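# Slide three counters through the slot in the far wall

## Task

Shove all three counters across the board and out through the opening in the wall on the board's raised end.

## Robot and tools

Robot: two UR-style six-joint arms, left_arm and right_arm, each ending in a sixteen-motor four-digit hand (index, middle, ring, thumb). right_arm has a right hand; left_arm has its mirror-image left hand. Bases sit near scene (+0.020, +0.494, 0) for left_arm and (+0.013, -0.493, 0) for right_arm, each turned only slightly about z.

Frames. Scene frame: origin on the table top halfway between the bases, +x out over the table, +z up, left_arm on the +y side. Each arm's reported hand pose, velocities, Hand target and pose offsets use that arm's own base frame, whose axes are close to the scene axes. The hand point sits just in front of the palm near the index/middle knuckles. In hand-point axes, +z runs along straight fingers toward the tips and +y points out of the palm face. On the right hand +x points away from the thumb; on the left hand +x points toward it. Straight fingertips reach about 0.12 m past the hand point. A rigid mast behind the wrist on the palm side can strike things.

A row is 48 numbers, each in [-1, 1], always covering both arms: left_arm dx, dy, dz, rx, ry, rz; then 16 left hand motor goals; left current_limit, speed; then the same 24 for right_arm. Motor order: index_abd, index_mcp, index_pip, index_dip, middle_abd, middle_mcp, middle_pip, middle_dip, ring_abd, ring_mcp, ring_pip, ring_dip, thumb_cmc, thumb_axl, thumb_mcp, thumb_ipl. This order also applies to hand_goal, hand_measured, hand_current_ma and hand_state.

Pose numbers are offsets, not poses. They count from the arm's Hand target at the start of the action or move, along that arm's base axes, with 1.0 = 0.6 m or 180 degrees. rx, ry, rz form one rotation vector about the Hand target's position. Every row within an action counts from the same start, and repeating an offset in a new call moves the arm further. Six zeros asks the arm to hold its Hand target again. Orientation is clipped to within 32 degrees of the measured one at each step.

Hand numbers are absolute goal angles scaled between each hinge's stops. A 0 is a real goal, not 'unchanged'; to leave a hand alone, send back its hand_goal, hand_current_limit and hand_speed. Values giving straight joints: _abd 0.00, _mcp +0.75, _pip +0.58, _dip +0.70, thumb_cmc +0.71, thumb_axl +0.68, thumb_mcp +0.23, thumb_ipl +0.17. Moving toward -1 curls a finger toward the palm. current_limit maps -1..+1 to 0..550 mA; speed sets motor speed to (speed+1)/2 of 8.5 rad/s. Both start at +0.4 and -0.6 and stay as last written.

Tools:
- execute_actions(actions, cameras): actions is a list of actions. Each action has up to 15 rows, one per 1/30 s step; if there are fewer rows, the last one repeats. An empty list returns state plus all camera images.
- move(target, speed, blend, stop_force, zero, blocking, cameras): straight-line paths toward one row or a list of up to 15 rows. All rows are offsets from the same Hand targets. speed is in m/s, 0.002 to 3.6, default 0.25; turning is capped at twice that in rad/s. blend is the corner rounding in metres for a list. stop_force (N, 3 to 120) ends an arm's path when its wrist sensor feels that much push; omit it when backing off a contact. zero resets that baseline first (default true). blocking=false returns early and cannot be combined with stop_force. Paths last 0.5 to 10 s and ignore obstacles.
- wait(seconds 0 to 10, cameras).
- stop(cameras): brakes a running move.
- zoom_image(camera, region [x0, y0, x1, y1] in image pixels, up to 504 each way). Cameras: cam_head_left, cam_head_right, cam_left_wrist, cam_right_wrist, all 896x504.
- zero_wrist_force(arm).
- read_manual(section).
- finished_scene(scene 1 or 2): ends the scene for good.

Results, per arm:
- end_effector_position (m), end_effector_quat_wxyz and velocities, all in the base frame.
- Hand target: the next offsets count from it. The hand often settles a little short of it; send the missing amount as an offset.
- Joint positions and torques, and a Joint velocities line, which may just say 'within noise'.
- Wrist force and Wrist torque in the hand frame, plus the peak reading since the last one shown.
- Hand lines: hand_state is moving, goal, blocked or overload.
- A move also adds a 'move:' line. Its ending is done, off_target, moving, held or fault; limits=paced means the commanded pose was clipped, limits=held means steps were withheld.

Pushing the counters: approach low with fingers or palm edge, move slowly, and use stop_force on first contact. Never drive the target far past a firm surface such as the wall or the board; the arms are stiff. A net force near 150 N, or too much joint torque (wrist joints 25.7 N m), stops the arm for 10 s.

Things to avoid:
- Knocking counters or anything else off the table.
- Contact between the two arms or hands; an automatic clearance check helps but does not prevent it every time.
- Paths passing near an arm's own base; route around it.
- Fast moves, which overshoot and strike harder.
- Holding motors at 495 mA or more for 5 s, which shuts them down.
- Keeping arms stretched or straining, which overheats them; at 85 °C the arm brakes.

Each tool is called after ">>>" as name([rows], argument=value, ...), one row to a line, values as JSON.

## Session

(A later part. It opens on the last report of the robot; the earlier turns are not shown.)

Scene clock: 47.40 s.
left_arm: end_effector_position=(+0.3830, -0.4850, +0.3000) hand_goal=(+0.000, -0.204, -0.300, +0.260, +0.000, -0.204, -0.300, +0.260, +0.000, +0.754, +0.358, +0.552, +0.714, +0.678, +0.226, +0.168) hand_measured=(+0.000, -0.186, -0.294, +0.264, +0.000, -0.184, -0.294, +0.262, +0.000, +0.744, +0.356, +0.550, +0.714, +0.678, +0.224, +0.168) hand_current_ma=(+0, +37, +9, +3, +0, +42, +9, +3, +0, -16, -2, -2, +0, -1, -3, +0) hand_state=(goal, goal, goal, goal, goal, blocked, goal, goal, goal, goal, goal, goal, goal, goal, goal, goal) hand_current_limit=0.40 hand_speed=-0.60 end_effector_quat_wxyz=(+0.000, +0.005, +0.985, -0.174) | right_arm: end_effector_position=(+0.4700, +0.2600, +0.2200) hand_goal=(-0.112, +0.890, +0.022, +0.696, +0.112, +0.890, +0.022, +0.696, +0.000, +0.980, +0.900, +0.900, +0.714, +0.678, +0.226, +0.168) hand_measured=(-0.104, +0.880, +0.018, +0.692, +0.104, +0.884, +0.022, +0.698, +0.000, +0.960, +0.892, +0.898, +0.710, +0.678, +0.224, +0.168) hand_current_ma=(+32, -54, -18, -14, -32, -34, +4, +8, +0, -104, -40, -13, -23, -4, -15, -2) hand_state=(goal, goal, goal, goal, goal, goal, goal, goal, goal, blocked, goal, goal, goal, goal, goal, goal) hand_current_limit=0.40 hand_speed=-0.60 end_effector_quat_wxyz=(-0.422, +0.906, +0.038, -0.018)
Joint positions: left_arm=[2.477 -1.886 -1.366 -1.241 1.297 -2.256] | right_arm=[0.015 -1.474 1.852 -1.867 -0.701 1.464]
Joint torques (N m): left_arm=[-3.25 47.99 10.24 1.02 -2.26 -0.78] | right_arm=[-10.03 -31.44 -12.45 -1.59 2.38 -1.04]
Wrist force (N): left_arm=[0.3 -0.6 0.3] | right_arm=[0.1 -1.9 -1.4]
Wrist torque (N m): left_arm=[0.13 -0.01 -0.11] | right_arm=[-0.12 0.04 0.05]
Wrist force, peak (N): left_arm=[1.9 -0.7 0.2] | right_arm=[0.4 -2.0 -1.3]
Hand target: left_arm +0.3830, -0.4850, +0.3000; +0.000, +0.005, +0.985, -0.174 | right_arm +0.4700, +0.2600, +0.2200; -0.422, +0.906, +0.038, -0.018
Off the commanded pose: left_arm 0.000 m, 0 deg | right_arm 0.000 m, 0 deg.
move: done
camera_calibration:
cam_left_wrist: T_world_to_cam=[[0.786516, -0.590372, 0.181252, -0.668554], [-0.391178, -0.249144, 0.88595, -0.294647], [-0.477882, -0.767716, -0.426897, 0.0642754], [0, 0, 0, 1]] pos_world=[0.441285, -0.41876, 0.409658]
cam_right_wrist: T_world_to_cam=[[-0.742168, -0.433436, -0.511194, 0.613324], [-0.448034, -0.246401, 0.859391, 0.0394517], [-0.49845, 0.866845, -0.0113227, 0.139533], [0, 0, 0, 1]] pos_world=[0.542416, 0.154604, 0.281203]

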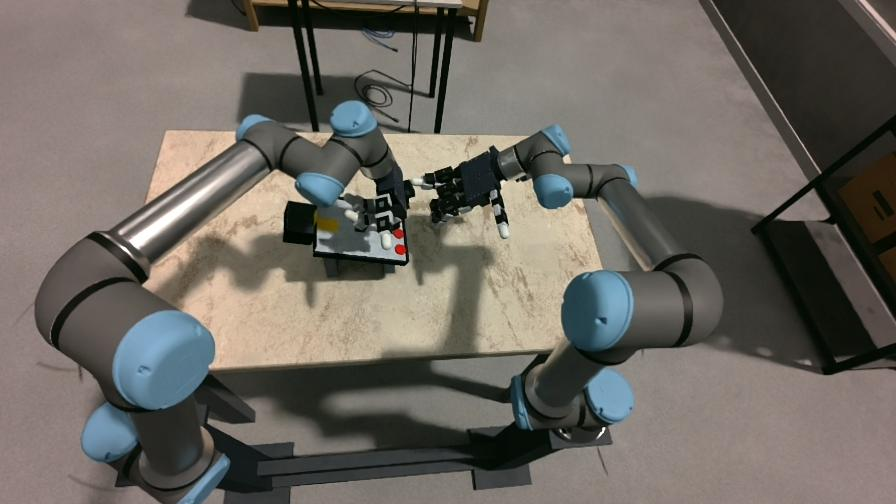

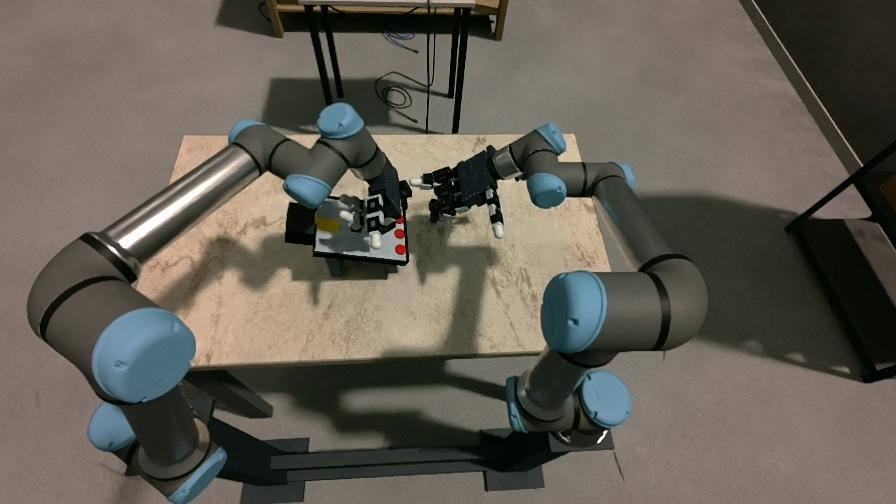

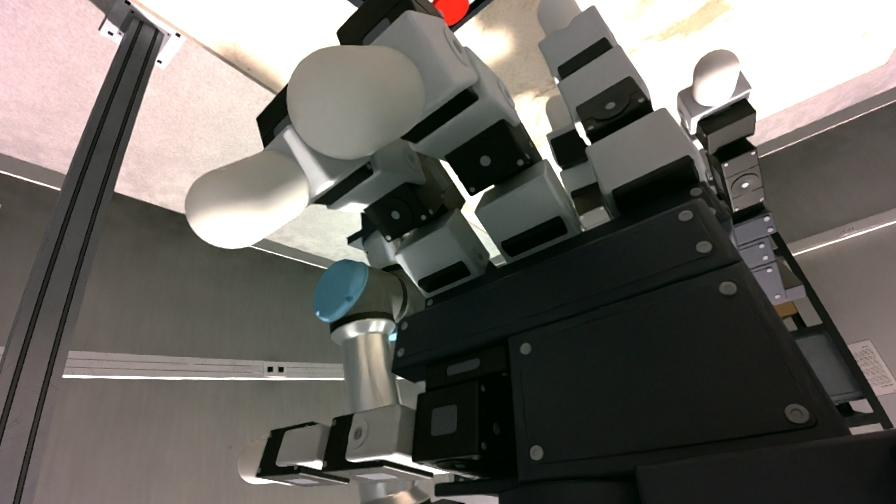

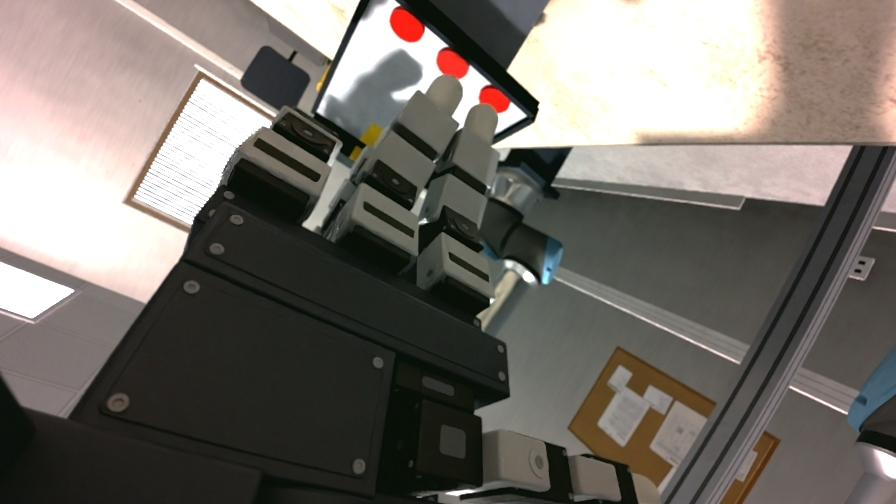

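>>> move(target=[0.1517, 0, -0.05, 0, 0, 0, 0.0, 0.754, 0.358, 0.551, 0.0, -0.205, -0.3, 0.26, 0.0, -0.205, -0.3, 0.26, 0.714, 0.678, 0.226, 0.168, 0.4, -0.6, 0.1667, 0.0667, 0, 0, 0, 0, -0.112, 0.89, 0.022, 0.696, 0.112, 0.89, 0.022, 0.696, 0.0, 0.98, 0.9, 0.9, 0.714, 0.678, 0.226, 0.168, 0.4, -0.6], speed=0.15, cameras=["all"])

>>> zoom_image(camera="cam_head_left", region=[340, 160, 440, 270])

>>> zoom_image(camera="cam_head_right", region=[340, 160, 440, 270])

>>> zoom_image(camera="cam_right_wrist", region=[420, 0, 720, 240])

Scene clock: 50.83 s.
left_arm: end_effector_position=(+0.4739, -0.4850, +0.2701) hand_goal=(+0.000, +0.754, +0.358, +0.552, +0.000, -0.204, -0.300, +0.260, +0.000, -0.204, -0.300, +0.260, +0.714, +0.678, +0.226, +0.168) hand_measured=(+0.000, +0.744, +0.356, +0.550, +0.000, -0.184, -0.294, +0.262, +0.000, -0.186, -0.292, +0.262, +0.714, +0.678, +0.224, +0.168) hand_current_ma=(+0, -17, -2, -2, +0, +42, +9, +3, +0, +37, +12, +3, +0, -1, -3, +0) hand_state=(goal, goal, goal, goal, goal, blocked, goal, goal, goal, goal, goal, goal, goal, goal, goal, goal) hand_current_limit=0.40 hand_speed=-0.60 end_effector_quat_wxyz=(+0.000, +0.005, +0.985, -0.174) | right_arm: end_effector_position=(+0.5699, +0.3000, +0.2199) hand_goal=(-0.112, +0.890, +0.022, +0.696, +0.112, +0.890, +0.022, +0.696, +0.000, +0.980, +0.900, +0.900, +0.714, +0.678, +0.226, +0.168) hand_measured=(-0.104, +0.880, +0.018, +0.692, +0.104, +0.884, +0.022, +0.698, +0.000, +0.960, +0.892, +0.898, +0.710, +0.678, +0.224, +0.168) hand_current_ma=(+32, -54, -18, -14, -32, -34, +4, +8, +0, -104, -40, -13, -23, -4, -15, -2) hand_state=(goal, goal, goal, goal, goal, goal, goal, goal, goal, blocked, goal, goal, goal, goal, goal, goal) hand_current_limit=0.40 hand_speed=-0.60 end_effector_quat_wxyz=(-0.422, +0.905, +0.038, -0.018)
Joint positions: left_arm=[2.559 -2.046 -1.21 -1.26 1.28 -2.173] | right_arm=[0.079 -1.223 1.557 -1.899 -0.698 1.562]
Joint torques (N m): left_arm=[-2.29 38.19 17.76 5.1 1.28 -1.25] | right_arm=[-11.48 -24.29 -35.48 -4.15 -1.21 -0.17]
Wrist force (N): left_arm=[0.1 -0.8 0.1] | right_arm=[-0.6 -1.6 -1.1]
Wrist torque (N m): left_arm=[0.10 -0.02 0.02] | right_arm=[-0.08 0.15 0.13]
Wrist force, peak (N): left_arm=[1.6 -0.8 0.1] | right_arm=[-0.8 -1.3 -1.9]
Hand target: left_arm +0.4740, -0.4850, +0.2700; +0.000, +0.005, +0.985, -0.174 | right_arm +0.5700, +0.3000, +0.2200; -0.422, +0.906, +0.038, -0.018
Off the commanded pose: left_arm 0.000 m, 0 deg | right_arm 0.000 m, 0 deg.
move: done
camera_calibration:
cam_left_wrist: T_world_to_cam=[[0.786495, -0.590414, 0.181209, -0.734541], [-0.391102, -0.249058, 0.886008, -0.232512], [-0.47798, -0.767712, -0.426795, 0.0950002], [0, 0, 0, 1]] pos_world=[0.532186, -0.41866, 0.379658]
cam_right_wrist: T_world_to_cam=[[-0.742225, -0.433496, -0.51106, 0.704859], [-0.447853, -0.246446, 0.859472, 0.0939616], [-0.498527, 0.866802, -0.0112241, 0.154598], [0, 0, 0, 1]] pos_world=[0.642316, 0.194704, 0.281203]

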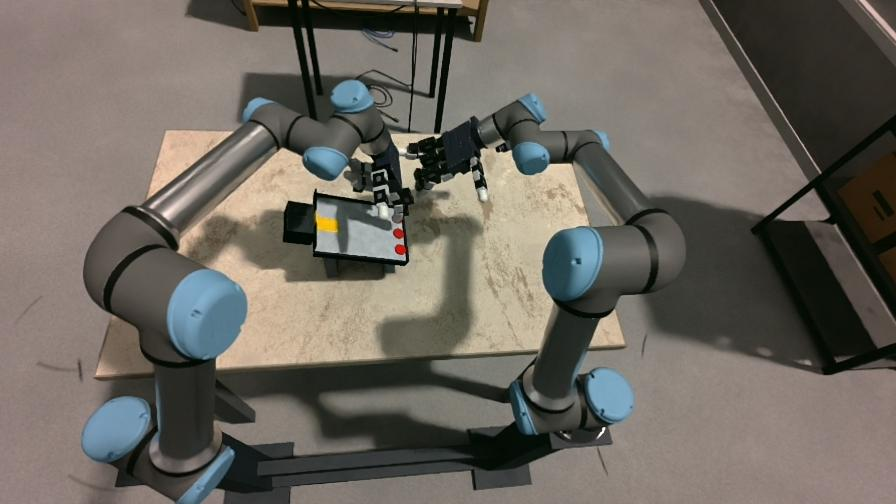

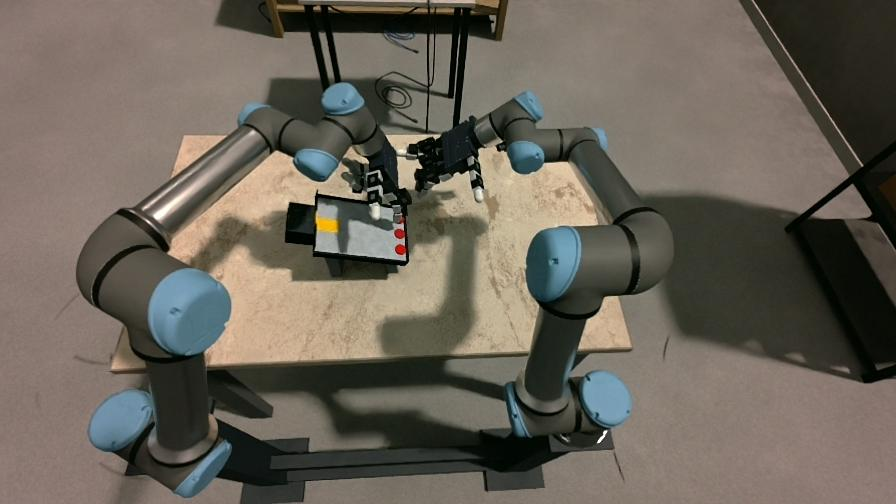

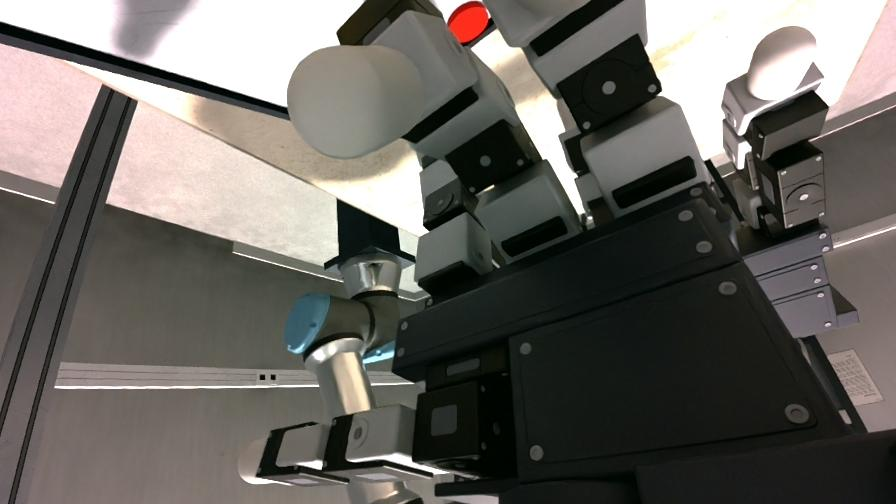

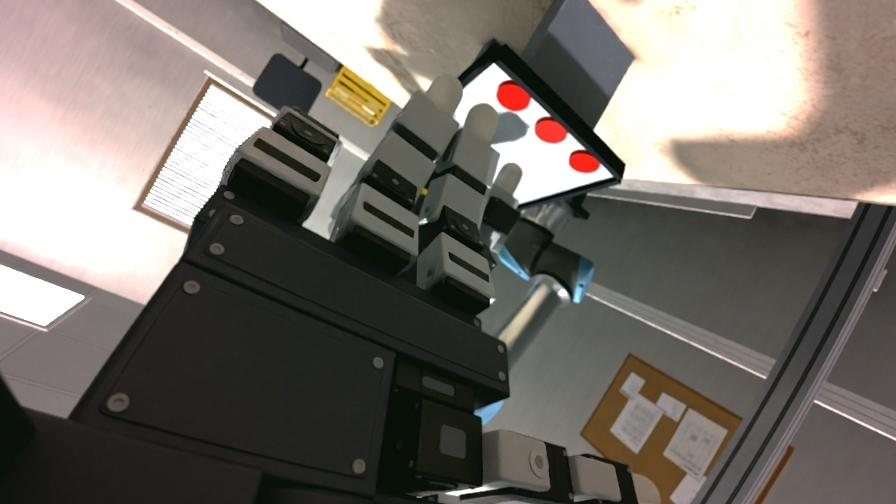

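Scaled by 4.582 from the camera's 896x504 image, which has a finer 1280x720 frame.

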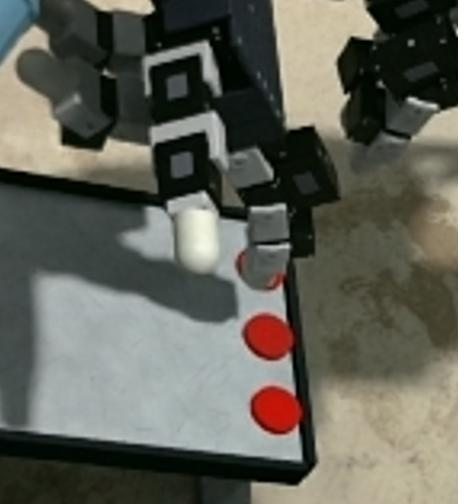

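Scaled by 4.582 from the camera's 896x504 image, which has a finer 1280x720 frame.

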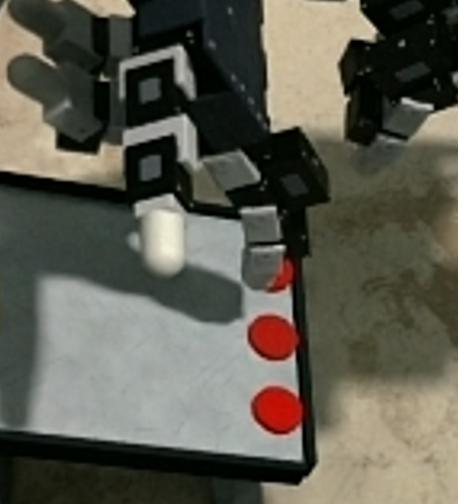

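Scaled by 1.680 from the camera's 896x504 image, which has a finer 1280x720 frame.

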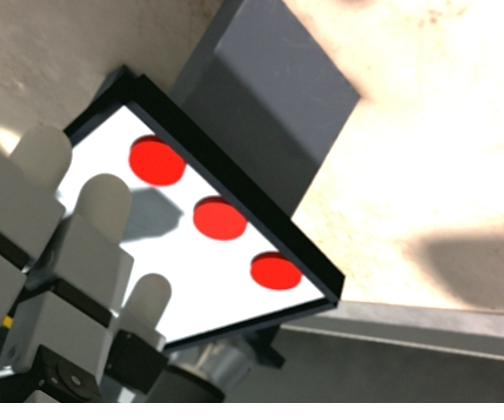

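>>> move(target=[-0.0358, 0.0032, -0.0485, 0, 0, 0, 0.0, 0.754, 0.358, 0.551, 0.0, -0.205, -0.3, 0.26, 0.0, -0.205, -0.3, 0.26, 0.714, 0.678, 0.226, 0.168, 0.4, -0.6, 0, 0, 0, 0, 0, 0, -0.112, 0.89, 0.022, 0.696, 0.112, 0.89, 0.022, 0.696, 0.0, 0.98, 0.9, 0.9, 0.714, 0.678, 0.226, 0.168, 0.4, -0.6], speed=0.08, cameras=["cam_head_left", "cam_head_right", "cam_right_wrist"])

>>> zoom_image(camera="cam_head_left", region=[340, 160, 440, 270])

>>> zoom_image(camera="cam_right_wrist", region=[480, 40, 660, 240])

Scene clock: 52.40 s.
left_arm: end_effector_position=(+0.4525, -0.4831, +0.2410) hand_goal=(+0.000, +0.754, +0.358, +0.552, +0.000, -0.204, -0.300, +0.260, +0.000, -0.204, -0.300, +0.260, +0.714, +0.678, +0.226, +0.168) hand_measured=(+0.000, +0.744, +0.356, +0.550, +0.000, -0.184, -0.294, +0.262, +0.000, -0.186, -0.292, +0.262, +0.714, +0.678, +0.224, +0.168) hand_current_ma=(+0, -17, -2, -2, +0, +41, +9, +3, +0, +37, +12, +3, -1, -1, -3, +0) hand_state=(goal, goal, goal, goal, goal, goal, goal, goal, goal, goal, goal, goal, goal, goal, goal, goal) hand_current_limit=0.40 hand_speed=-0.60 end_effector_quat_wxyz=(+0.000, +0.005, +0.985, -0.174) | right_arm: end_effector_position=(+0.5700, +0.3000, +0.2200) hand_goal=(-0.112, +0.890, +0.022, +0.696, +0.112, +0.890, +0.022, +0.696, +0.000, +0.980, +0.900, +0.900, +0.714, +0.678, +0.226, +0.168) hand_measured=(-0.104, +0.880, +0.018, +0.692, +0.104, +0.884, +0.022, +0.698, +0.000, +0.960, +0.892, +0.898, +0.710, +0.678, +0.224, +0.168) hand_current_ma=(+32, -54, -18, -14, -32, -34, +4, +8, +0, -104, -40, -13, -23, -4, -15, -2) hand_state=(goal, goal, goal, goal, goal, goal, goal, goal, goal, blocked, goal, goal, goal, goal, goal, goal) hand_current_limit=0.40 hand_speed=-0.60 end_effector_quat_wxyz=(-0.422, +0.906, +0.038, -0.018)
Joint positions: left_arm=[2.544 -2.017 -1.329 -1.165 1.283 -2.188] | right_arm=[0.078 -1.223 1.557 -1.899 -0.698 1.562]
Joint torques (N m): left_arm=[5.75 36.63 21.05 2.39 -0.5 1.55] | right_arm=[-11.83 -23.34 -35.38 -4.1 -1.18 1.72]
Wrist force (N): left_arm=[0.2 -0.8 0.3] | right_arm=[-0.6 -1.4 -1.1]
Wrist torque (N m): left_arm=[0.09 -0.02 0.03] | right_arm=[-0.06 0.15 0.14]
Wrist force, peak (N): left_arm=[0.7 -0.5 1.1] | right_arm=[-0.5 -1.8 -1.2]
Hand target: left_arm +0.4525, -0.4831, +0.2409; +0.000, +0.005, +0.985, -0.174 | right_arm +0.5700, +0.3000, +0.2200; -0.422, +0.906, +0.038, -0.018
Off the commanded pose: left_arm 0.000 m, 0 deg | right_arm 0.000 m, 0 deg.
move: done
camera_calibration:
cam_right_wrist: T_world_to_cam=[[-0.742168, -0.433436, -0.511194, 0.704953], [-0.448034, -0.246401, 0.859391, 0.094156], [-0.49845, 0.866845, -0.0113227, 0.154754], [0, 0, 0, 1]] pos_world=[0.642516, 0.194604, 0.281203]
Images, in order (width x height): cam_head_left 896x504, cam_head_right 896x504, cam_right_wrist 896x504.

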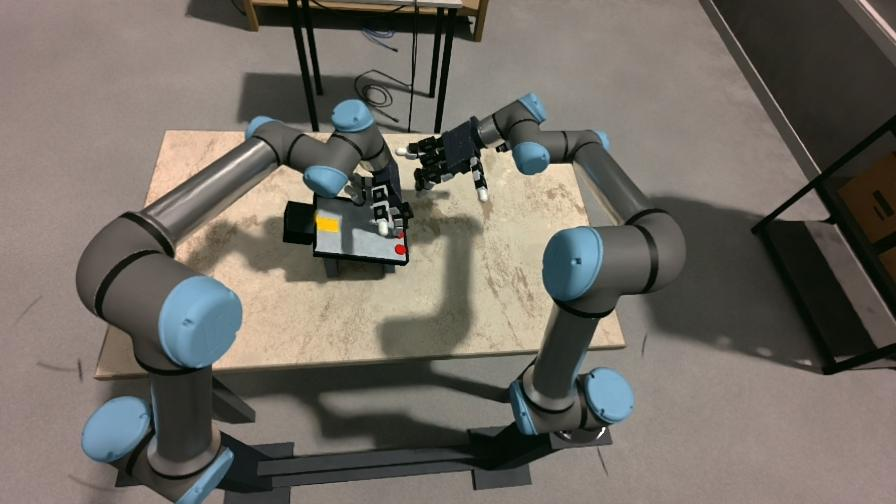

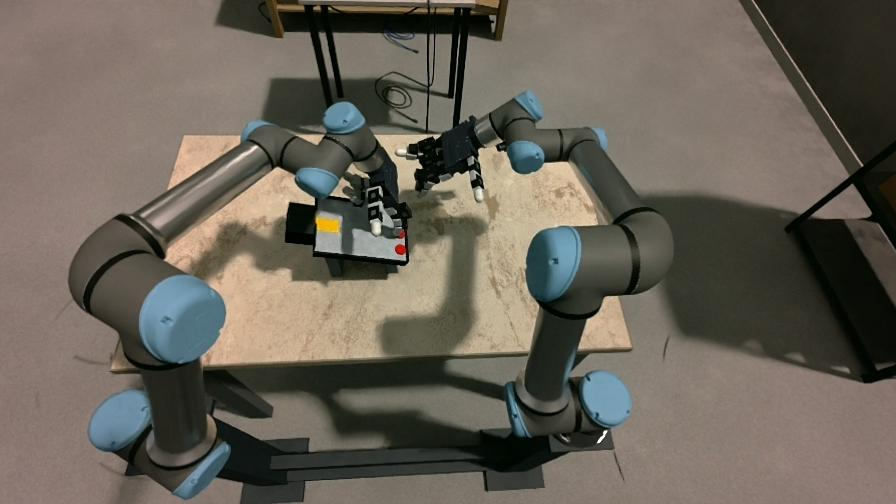

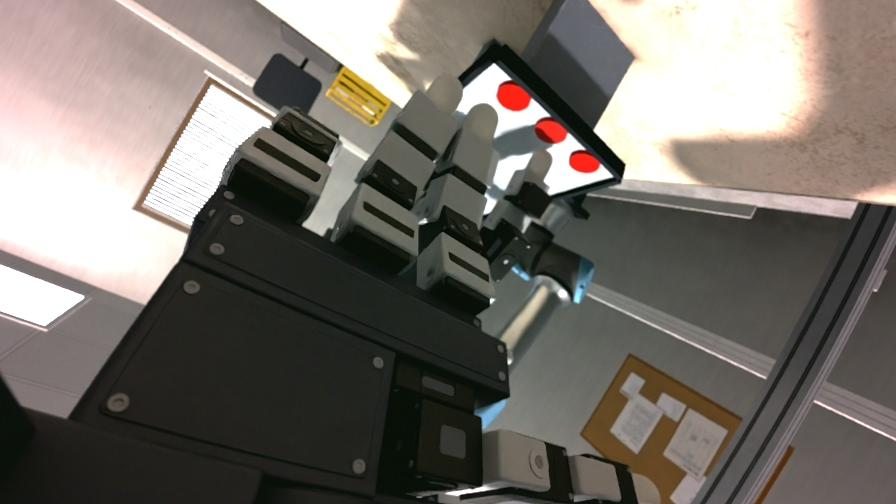

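Scaled by 4.582 from the camera's 896x504 image, which has a finer 1280x720 frame.

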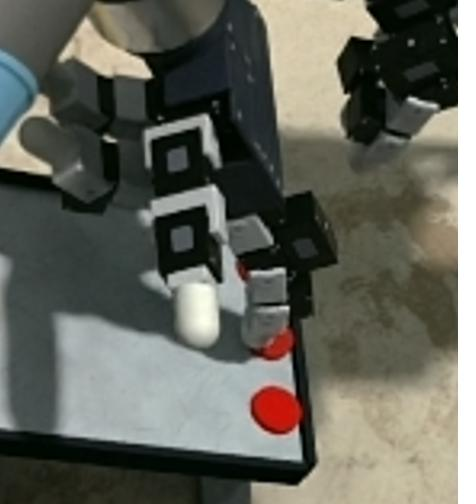

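Scaled by 2.520 from the camera's 896x504 image, which has a finer 1280x720 frame.

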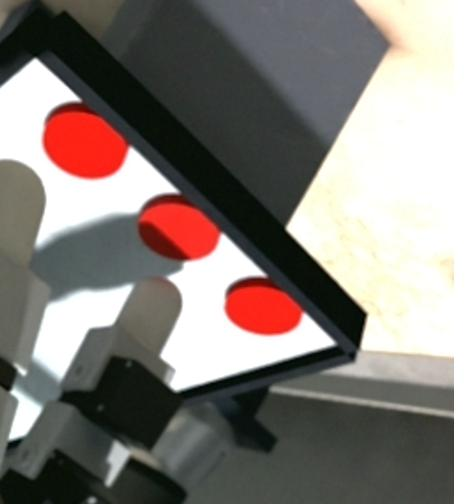

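>>> move(target=[0, 0, -0.06, 0, 0, 0, 0.0, 0.754, 0.358, 0.551, 0.0, -0.205, -0.3, 0.26, 0.0, -0.205, -0.3, 0.26, 0.714, 0.678, 0.226, 0.168, 0.4, -0.6, 0, 0, 0, 0, 0, 0, -0.112, 0.89, 0.022, 0.696, 0.112, 0.89, 0.022, 0.696, 0.0, 0.98, 0.9, 0.9, 0.714, 0.678, 0.226, 0.168, 0.4, -0.6], speed=0.012, stop_force=3, cameras=["cam_head_left", "cam_head_right", "cam_right_wrist"])

>>> zoom_image(camera="cam_head_left", region=[340, 160, 440, 270])

>>> zoom_image(camera="cam_right_wrist", region=[480, 40, 660, 240])

Scene clock: 54.57 s.
left_arm: end_effector_position=(+0.4525, -0.4831, +0.2315) hand_goal=(+0.000, +0.754, +0.358, +0.552, +0.000, -0.204, -0.300, +0.260, +0.000, -0.204, -0.300, +0.260, +0.714, +0.678, +0.226, +0.168) hand_measured=(+0.000, +0.750, +0.350, +0.544, +0.000, -0.184, -0.294, +0.262, +0.000, -0.186, -0.292, +0.262, +0.714, +0.678, +0.224, +0.168) hand_current_ma=(+0, -6, -11, -10, +0, +41, +9, +3, +0, +37, +12, +3, -1, -1, -3, +0) hand_state=(goal, goal, goal, goal, goal, goal, goal, goal, goal, goal, goal, goal, goal, goal, goal, goal) hand_current_limit=0.40 hand_speed=-0.60 end_effector_quat_wxyz=(+0.000, +0.005, +0.985, -0.174) | right_arm: end_effector_position=(+0.5700, +0.3000, +0.2200) hand_goal=(-0.112, +0.890, +0.022, +0.696, +0.112, +0.890, +0.022, +0.696, +0.000, +0.980, +0.900, +0.900, +0.714, +0.678, +0.226, +0.168) hand_measured=(-0.104, +0.880, +0.018, +0.692, +0.104, +0.884, +0.022, +0.698, +0.000, +0.960, +0.892, +0.898, +0.710, +0.678, +0.224, +0.168) hand_current_ma=(+32, -54, -18, -14, -32, -34, +4, +8, +0, -104, -40, -13, -23, -4, -15, -2) hand_state=(goal, goal, goal, goal, goal, goal, goal, goal, goal, blocked, goal, goal, goal, goal, goal, goal) hand_current_limit=0.40 hand_speed=-0.60 end_effector_quat_wxyz=(-0.422, +0.906, +0.038, -0.018)
Joint positions: left_arm=[2.544 -2.022 -1.347 -1.143 1.283 -2.188] | right_arm=[0.078 -1.223 1.557 -1.899 -0.698 1.562]
Joint torques (N m): left_arm=[4.44 51.43 32.99 0.18 -1.43 1.78] | right_arm=[-12.11 -22.9 -34.83 -4.16 -1.07 1.66]
Wrist force (N): left_arm=[0.4 -1.2 -1.4] | right_arm=[-0.4 -1.7 -1.3]
Wrist torque (N m): left_arm=[0.22 0.05 0.00] | right_arm=[-0.07 0.13 0.15]
Wrist force, peak (N): left_arm=[0.4 -2.9 -5.6] | right_arm=[-0.7 -1.8 -1.2]
Hand target: left_arm +0.4525, -0.4831, +0.2315; +0.000, +0.005, +0.985, -0.174 (not the last commanded pose) | right_arm +0.5700, +0.3000, +0.2200; -0.422, +0.906, +0.038, -0.018
Off the commanded pose: left_arm 0.027 m, 0 deg | right_arm 0.000 m, 0 deg.
move: contact (left_arm)
camera_calibration:
cam_right_wrist: T_world_to_cam=[[-0.742168, -0.433436, -0.511194, 0.704953], [-0.448034, -0.246401, 0.859391, 0.094156], [-0.49845, 0.866845, -0.0113227, 0.154754], [0, 0, 0, 1]] pos_world=[0.642516, 0.194604, 0.281203]
Images, in order (width x height): cam_head_left 896x504, cam_head_right 896x504, cam_right_wrist 896x504.

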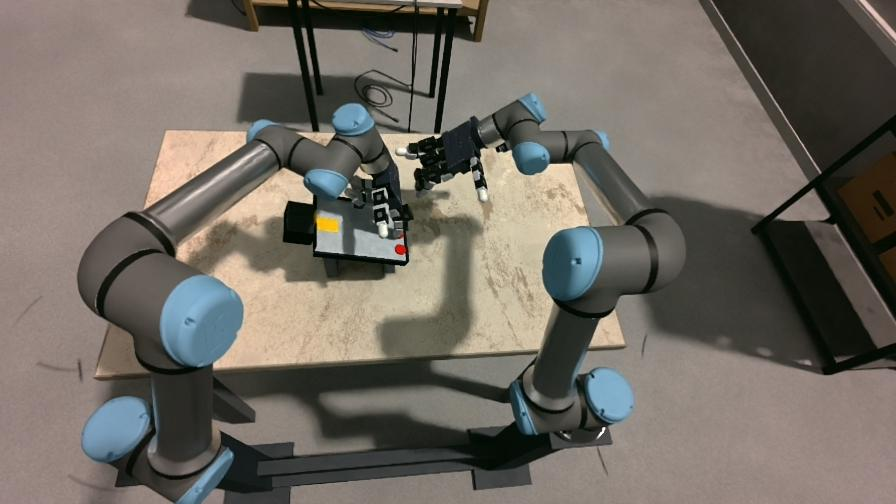

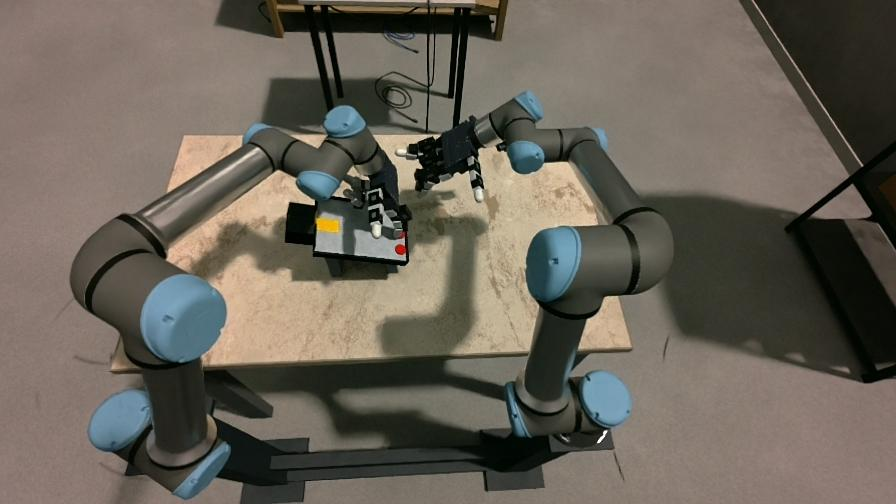

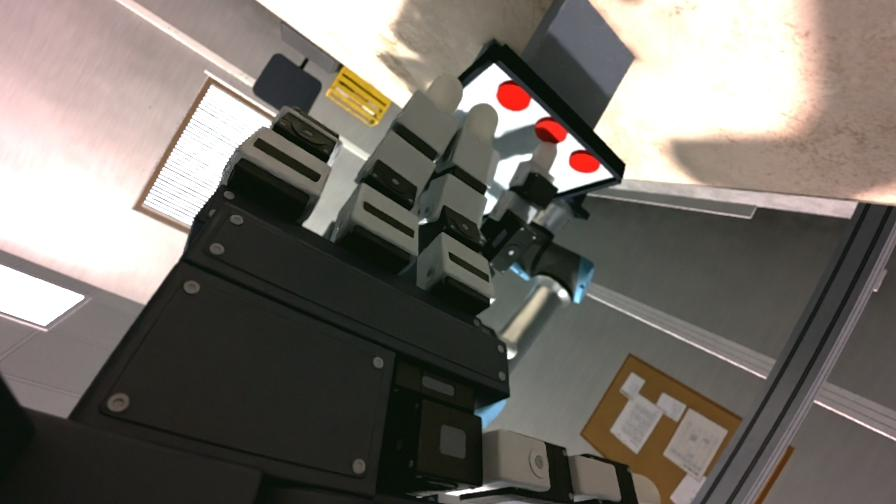

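Scaled by 4.582 from the camera's 896x504 image, which has a finer 1280x720 frame.

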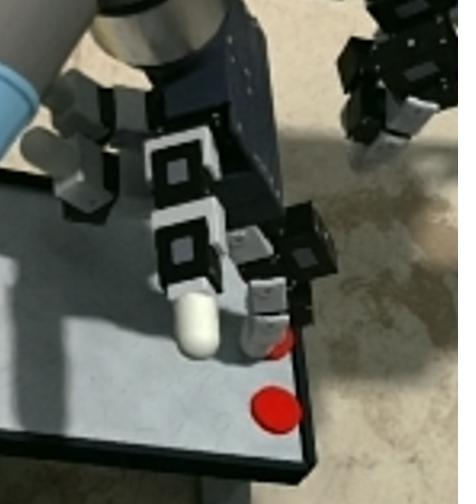

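Scaled by 2.520 from the camera's 896x504 image, which has a finer 1280x720 frame.

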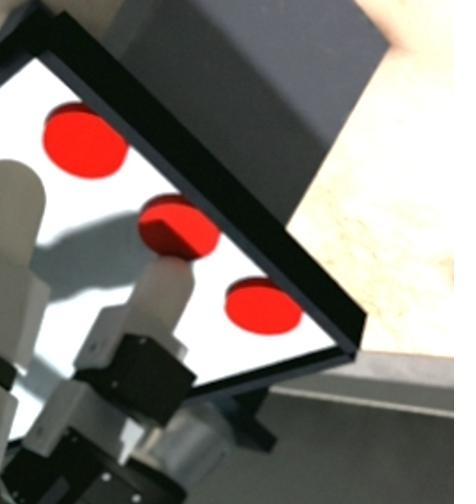

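>>> zoom_image(camera="cam_head_left", region=[376, 210, 416, 260])

>>> zoom_image(camera="cam_head_right", region=[376, 210, 416, 260])

>>> zoom_image(camera="cam_right_wrist", region=[520, 100, 600, 190])

Scaled by 10.080 from the camera's 896x504 image, which has a finer 1280x720 frame.

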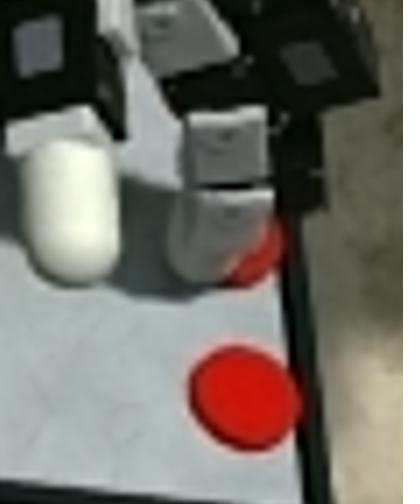

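Scaled by 10.080 from the camera's 896x504 image, which has a finer 1280x720 frame.

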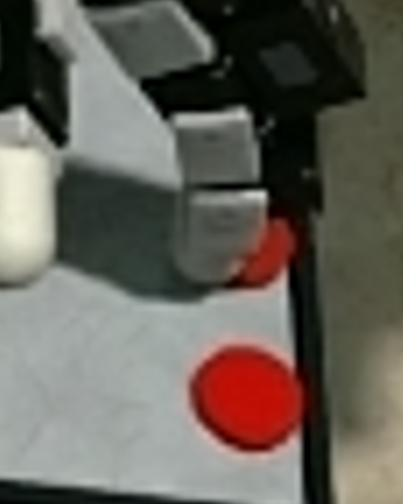

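Scaled by 5.600 from the camera's 896x504 image, which has a finer 1280x720 frame.

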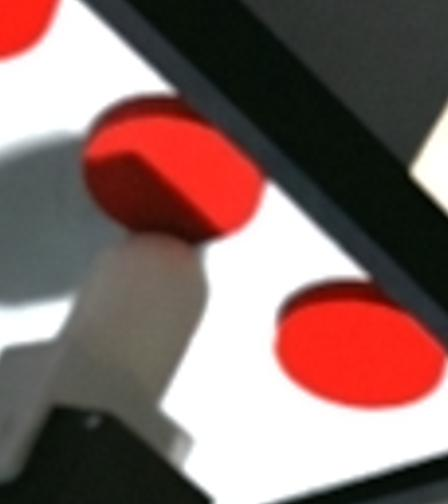

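>>> move([
  [0, 0, 0.0133, 0, 0, 0, 0.0, 0.754, 0.358, 0.551, 0.0, -0.205, -0.3, 0.26, 0.0, -0.205, -0.3, 0.26, 0.714, 0.678, 0.226, 0.168, 0.4, -0.6, 0, 0, 0, 0, 0, 0, -0.112, 0.89, 0.022, 0.696, 0.112, 0.89, 0.022, 0.696, 0.0, 0.98, 0.9, 0.9, 0.714, 0.678, 0.226, 0.168, 0.4, -0.6],
  [0.0193, -0.0136, 0.0093, 0, 0, 0, 0.0, 0.754, 0.358, 0.551, 0.0, -0.205, -0.3, 0.26, 0.0, -0.205, -0.3, 0.26, 0.714, 0.678, 0.226, 0.168, 0.4, -0.6, 0, 0, 0, 0, 0, 0, -0.112, 0.89, 0.022, 0.696, 0.112, 0.89, 0.022, 0.696, 0.0, 0.98, 0.9, 0.9, 0.714, 0.678, 0.226, 0.168, 0.4, -0.6],
], speed=0.04, blend=0.003)

>>> move(target=[0, 0, -0.04, 0, 0, 0, 0.0, 0.754, 0.358, 0.551, 0.0, -0.205, -0.3, 0.26, 0.0, -0.205, -0.3, 0.26, 0.714, 0.678, 0.226, 0.168, 0.4, -0.6, 0, 0, 0, 0, 0, 0, -0.112, 0.89, 0.022, 0.696, 0.112, 0.89, 0.022, 0.696, 0.0, 0.98, 0.9, 0.9, 0.714, 0.678, 0.226, 0.168, 0.4, -0.6], speed=0.012, stop_force=3, cameras=["cam_head_left", "cam_head_right", "cam_right_wrist"])

>>> zoom_image(camera="cam_head_left", region=[376, 210, 416, 260])

>>> zoom_image(camera="cam_right_wrist", region=[520, 100, 600, 190])

Scene clock: 56.57 s.
left_arm: end_effector_position=(+0.4641, -0.4912, +0.2371) hand_goal=(+0.000, +0.754, +0.358, +0.552, +0.000, -0.204, -0.300, +0.260, +0.000, -0.204, -0.300, +0.260, +0.714, +0.678, +0.226, +0.168) hand_measured=(+0.000, +0.750, +0.354, +0.550, +0.000, -0.184, -0.294, +0.262, +0.000, -0.186, -0.292, +0.262, +0.714, +0.678, +0.224, +0.168) hand_current_ma=(+0, -6, -4, -3, +0, +40, +9, +3, +0, +36, +12, +3, -1, -1, -3, +0) hand_state=(goal, goal, goal, goal, goal, goal, goal, goal, goal, goal, goal, goal, goal, goal, goal, goal) hand_current_limit=0.40 hand_speed=-0.60 end_effector_quat_wxyz=(+0.000, +0.005, +0.985, -0.174) | right_arm: end_effector_position=(+0.5700, +0.3000, +0.2200) hand_goal=(-0.112, +0.890, +0.022, +0.696, +0.112, +0.890, +0.022, +0.696, +0.000, +0.980, +0.900, +0.900, +0.714, +0.678, +0.226, +0.168) hand_measured=(-0.104, +0.880, +0.018, +0.692, +0.104, +0.884, +0.022, +0.698, +0.000, +0.960, +0.892, +0.898, +0.710, +0.678, +0.224, +0.168) hand_current_ma=(+32, -54, -18, -14, -32, -34, +4, +8, +0, -104, -40, -13, -23, -4, -15, -2) hand_state=(goal, goal, goal, goal, goal, goal, goal, goal, goal, blocked, goal, goal, goal, goal, goal, goal) hand_current_limit=0.40 hand_speed=-0.60 end_effector_quat_wxyz=(-0.422, +0.906, +0.038, -0.018)
Joint positions: left_arm=[2.543 -2.053 -1.286 -1.173 1.283 -2.189] | right_arm=[0.078 -1.223 1.557 -1.899 -0.698 1.562]
Joint torques (N m): left_arm=[-7.91 54.49 8.58 4.6 0.81 -1.85] | right_arm=[-11.8 -22.81 -34.22 -4.1 -1 1.58]
Wrist force (N): left_arm=[0.3 -0.9 0.3] | right_arm=[-0.4 -1.6 -1.3]
Wrist torque (N m): left_arm=[0.06 -0.03 0.05] | right_arm=[-0.07 0.14 0.14]
Wrist force, peak (N): left_arm=[0.5 -1.5 -1.5] | right_arm=[-0.6 -1.8 -1.1]
Hand target: left_arm +0.4641, -0.4912, +0.2371; +0.000, +0.005, +0.985, -0.174 | right_arm +0.5700, +0.3000, +0.2200; -0.422, +0.906, +0.038, -0.018
Off the commanded pose: left_arm 0.000 m, 0 deg | right_arm 0.000 m, 0 deg.
move: done

Scene clock: 58.37 s.
left_arm: end_effector_position=(+0.4641, -0.4912, +0.2285) hand_goal=(+0.000, +0.754, +0.358, +0.552, +0.000, -0.204, -0.300, +0.260, +0.000, -0.204, -0.300, +0.260, +0.714, +0.678, +0.226, +0.168) hand_measured=(+0.000, +0.754, +0.350, +0.542, +0.000, -0.184, -0.294, +0.262, +0.000, -0.186, -0.292, +0.262, +0.714, +0.678, +0.224, +0.168) hand_current_ma=(+0, +0, -12, -14, +0, +40, +9, +3, +0, +36, +12, +3, -1, -1, -3, +0) hand_state=(goal, goal, goal, goal, goal, goal, goal, goal, goal, goal, goal, goal, goal, goal, goal, goal) hand_current_limit=0.40 hand_speed=-0.60 end_effector_quat_wxyz=(+0.000, +0.005, +0.985, -0.174) | right_arm: end_effector_position=(+0.5700, +0.3000, +0.2200) hand_goal=(-0.112, +0.890, +0.022, +0.696, +0.112, +0.890, +0.022, +0.696, +0.000, +0.980, +0.900, +0.900, +0.714, +0.678, +0.226, +0.168) hand_measured=(-0.104, +0.880, +0.018, +0.692, +0.104, +0.884, +0.022, +0.698, +0.000, +0.960, +0.892, +0.898, +0.710, +0.678, +0.224, +0.168) hand_current_ma=(+32, -54, -18, -14, -32, -34, +4, +8, +0, -104, -40, -13, -23, -4, -15, -2) hand_state=(goal, goal, goal, goal, goal, goal, goal, goal, goal, blocked, goal, goal, goal, goal, goal, goal) hand_current_limit=0.40 hand_speed=-0.60 end_effector_quat_wxyz=(-0.422, +0.906, +0.038, -0.018)
Joint positions: left_arm=[2.543 -2.057 -1.302 -1.152 1.283 -2.189] | right_arm=[0.078 -1.223 1.557 -1.899 -0.698 1.562]
Joint torques (N m): left_arm=[-6.84 52.5 32.19 1.15 1.4 -1.52] | right_arm=[-11.64 -23.52 -34.76 -3.95 -1.14 1.49]
Wrist force (N): left_arm=[0.0 -1.4 -1.7] | right_arm=[-0.4 -1.7 -0.9]
Wrist torque (N m): left_arm=[0.22 0.05 0.01] | right_arm=[-0.10 0.13 0.14]
Wrist force, peak (N): left_arm=[0.4 -3.5 -6.7] | right_arm=[-0.6 -1.8 -1.3]
Hand target: left_arm +0.4641, -0.4912, +0.2285; +0.000, +0.005, +0.985, -0.174 (not the last commanded pose) | right_arm +0.5700, +0.3000, +0.2200; -0.422, +0.906, +0.038, -0.018
Off the commanded pose: left_arm 0.015 m, 0 deg | right_arm 0.000 m, 0 deg.
move: contact (left_arm)
camera_calibration:
cam_right_wrist: T_world_to_cam=[[-0.742168, -0.433436, -0.511194, 0.704953], [-0.448034, -0.246401, 0.859391, 0.094156], [-0.49845, 0.866845, -0.0113227, 0.154754], [0, 0, 0, 1]] pos_world=[0.642516, 0.194604, 0.281203]
Images, in order (width x height): cam_head_left 896x504, cam_head_right 896x504, cam_right_wrist 896x504.

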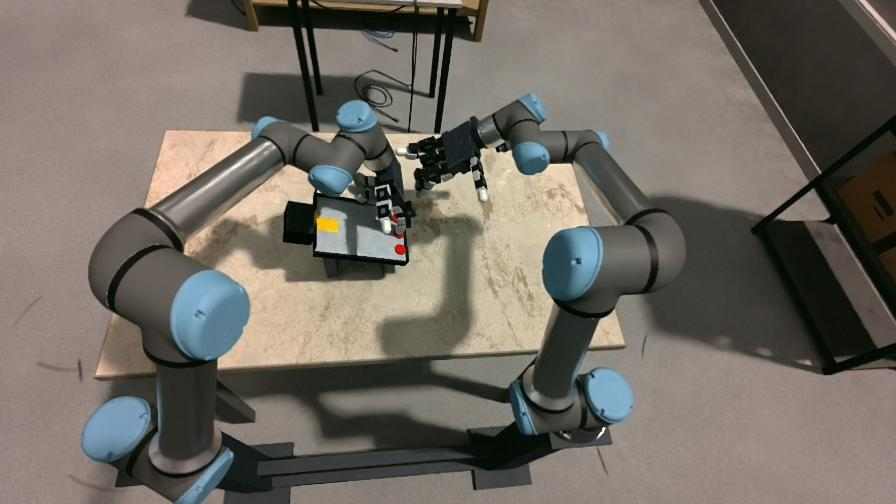

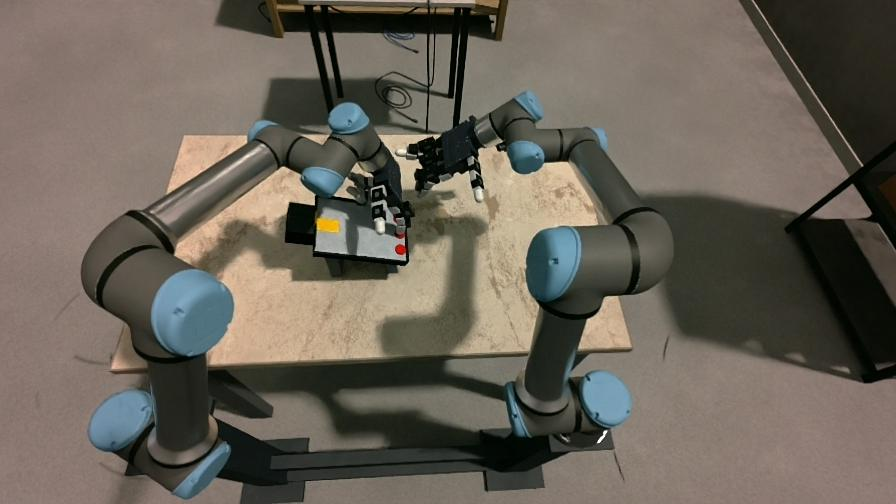

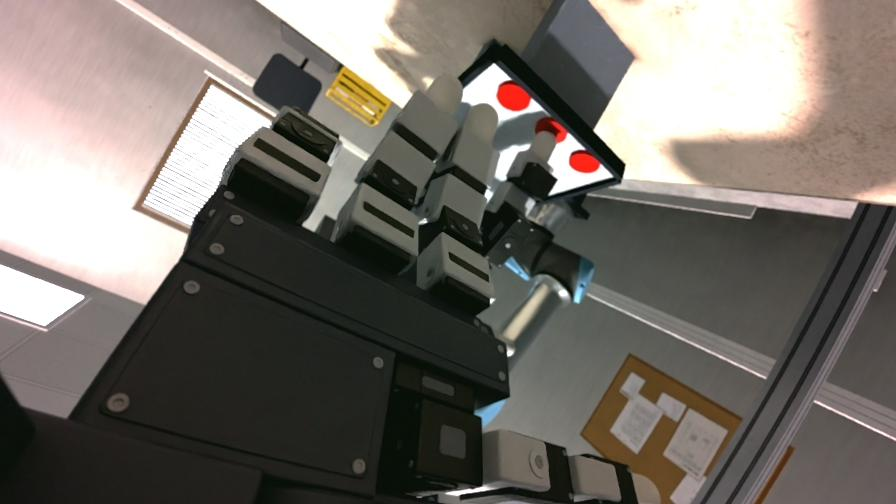

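Scaled by 10.080 from the camera's 896x504 image, which has a finer 1280x720 frame.

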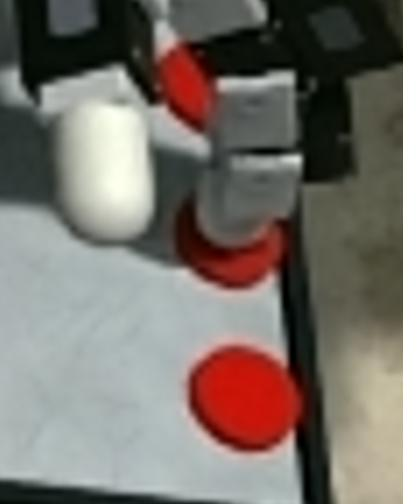

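Scaled by 5.600 from the camera's 896x504 image, which has a finer 1280x720 frame.

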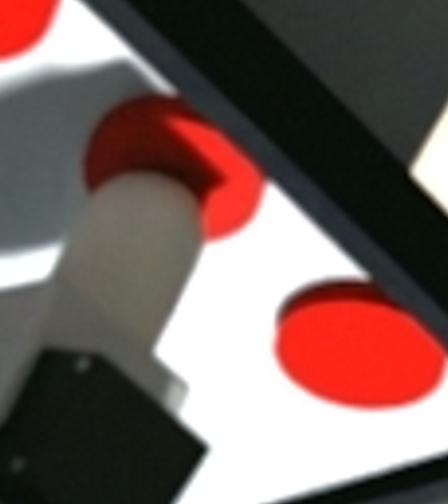

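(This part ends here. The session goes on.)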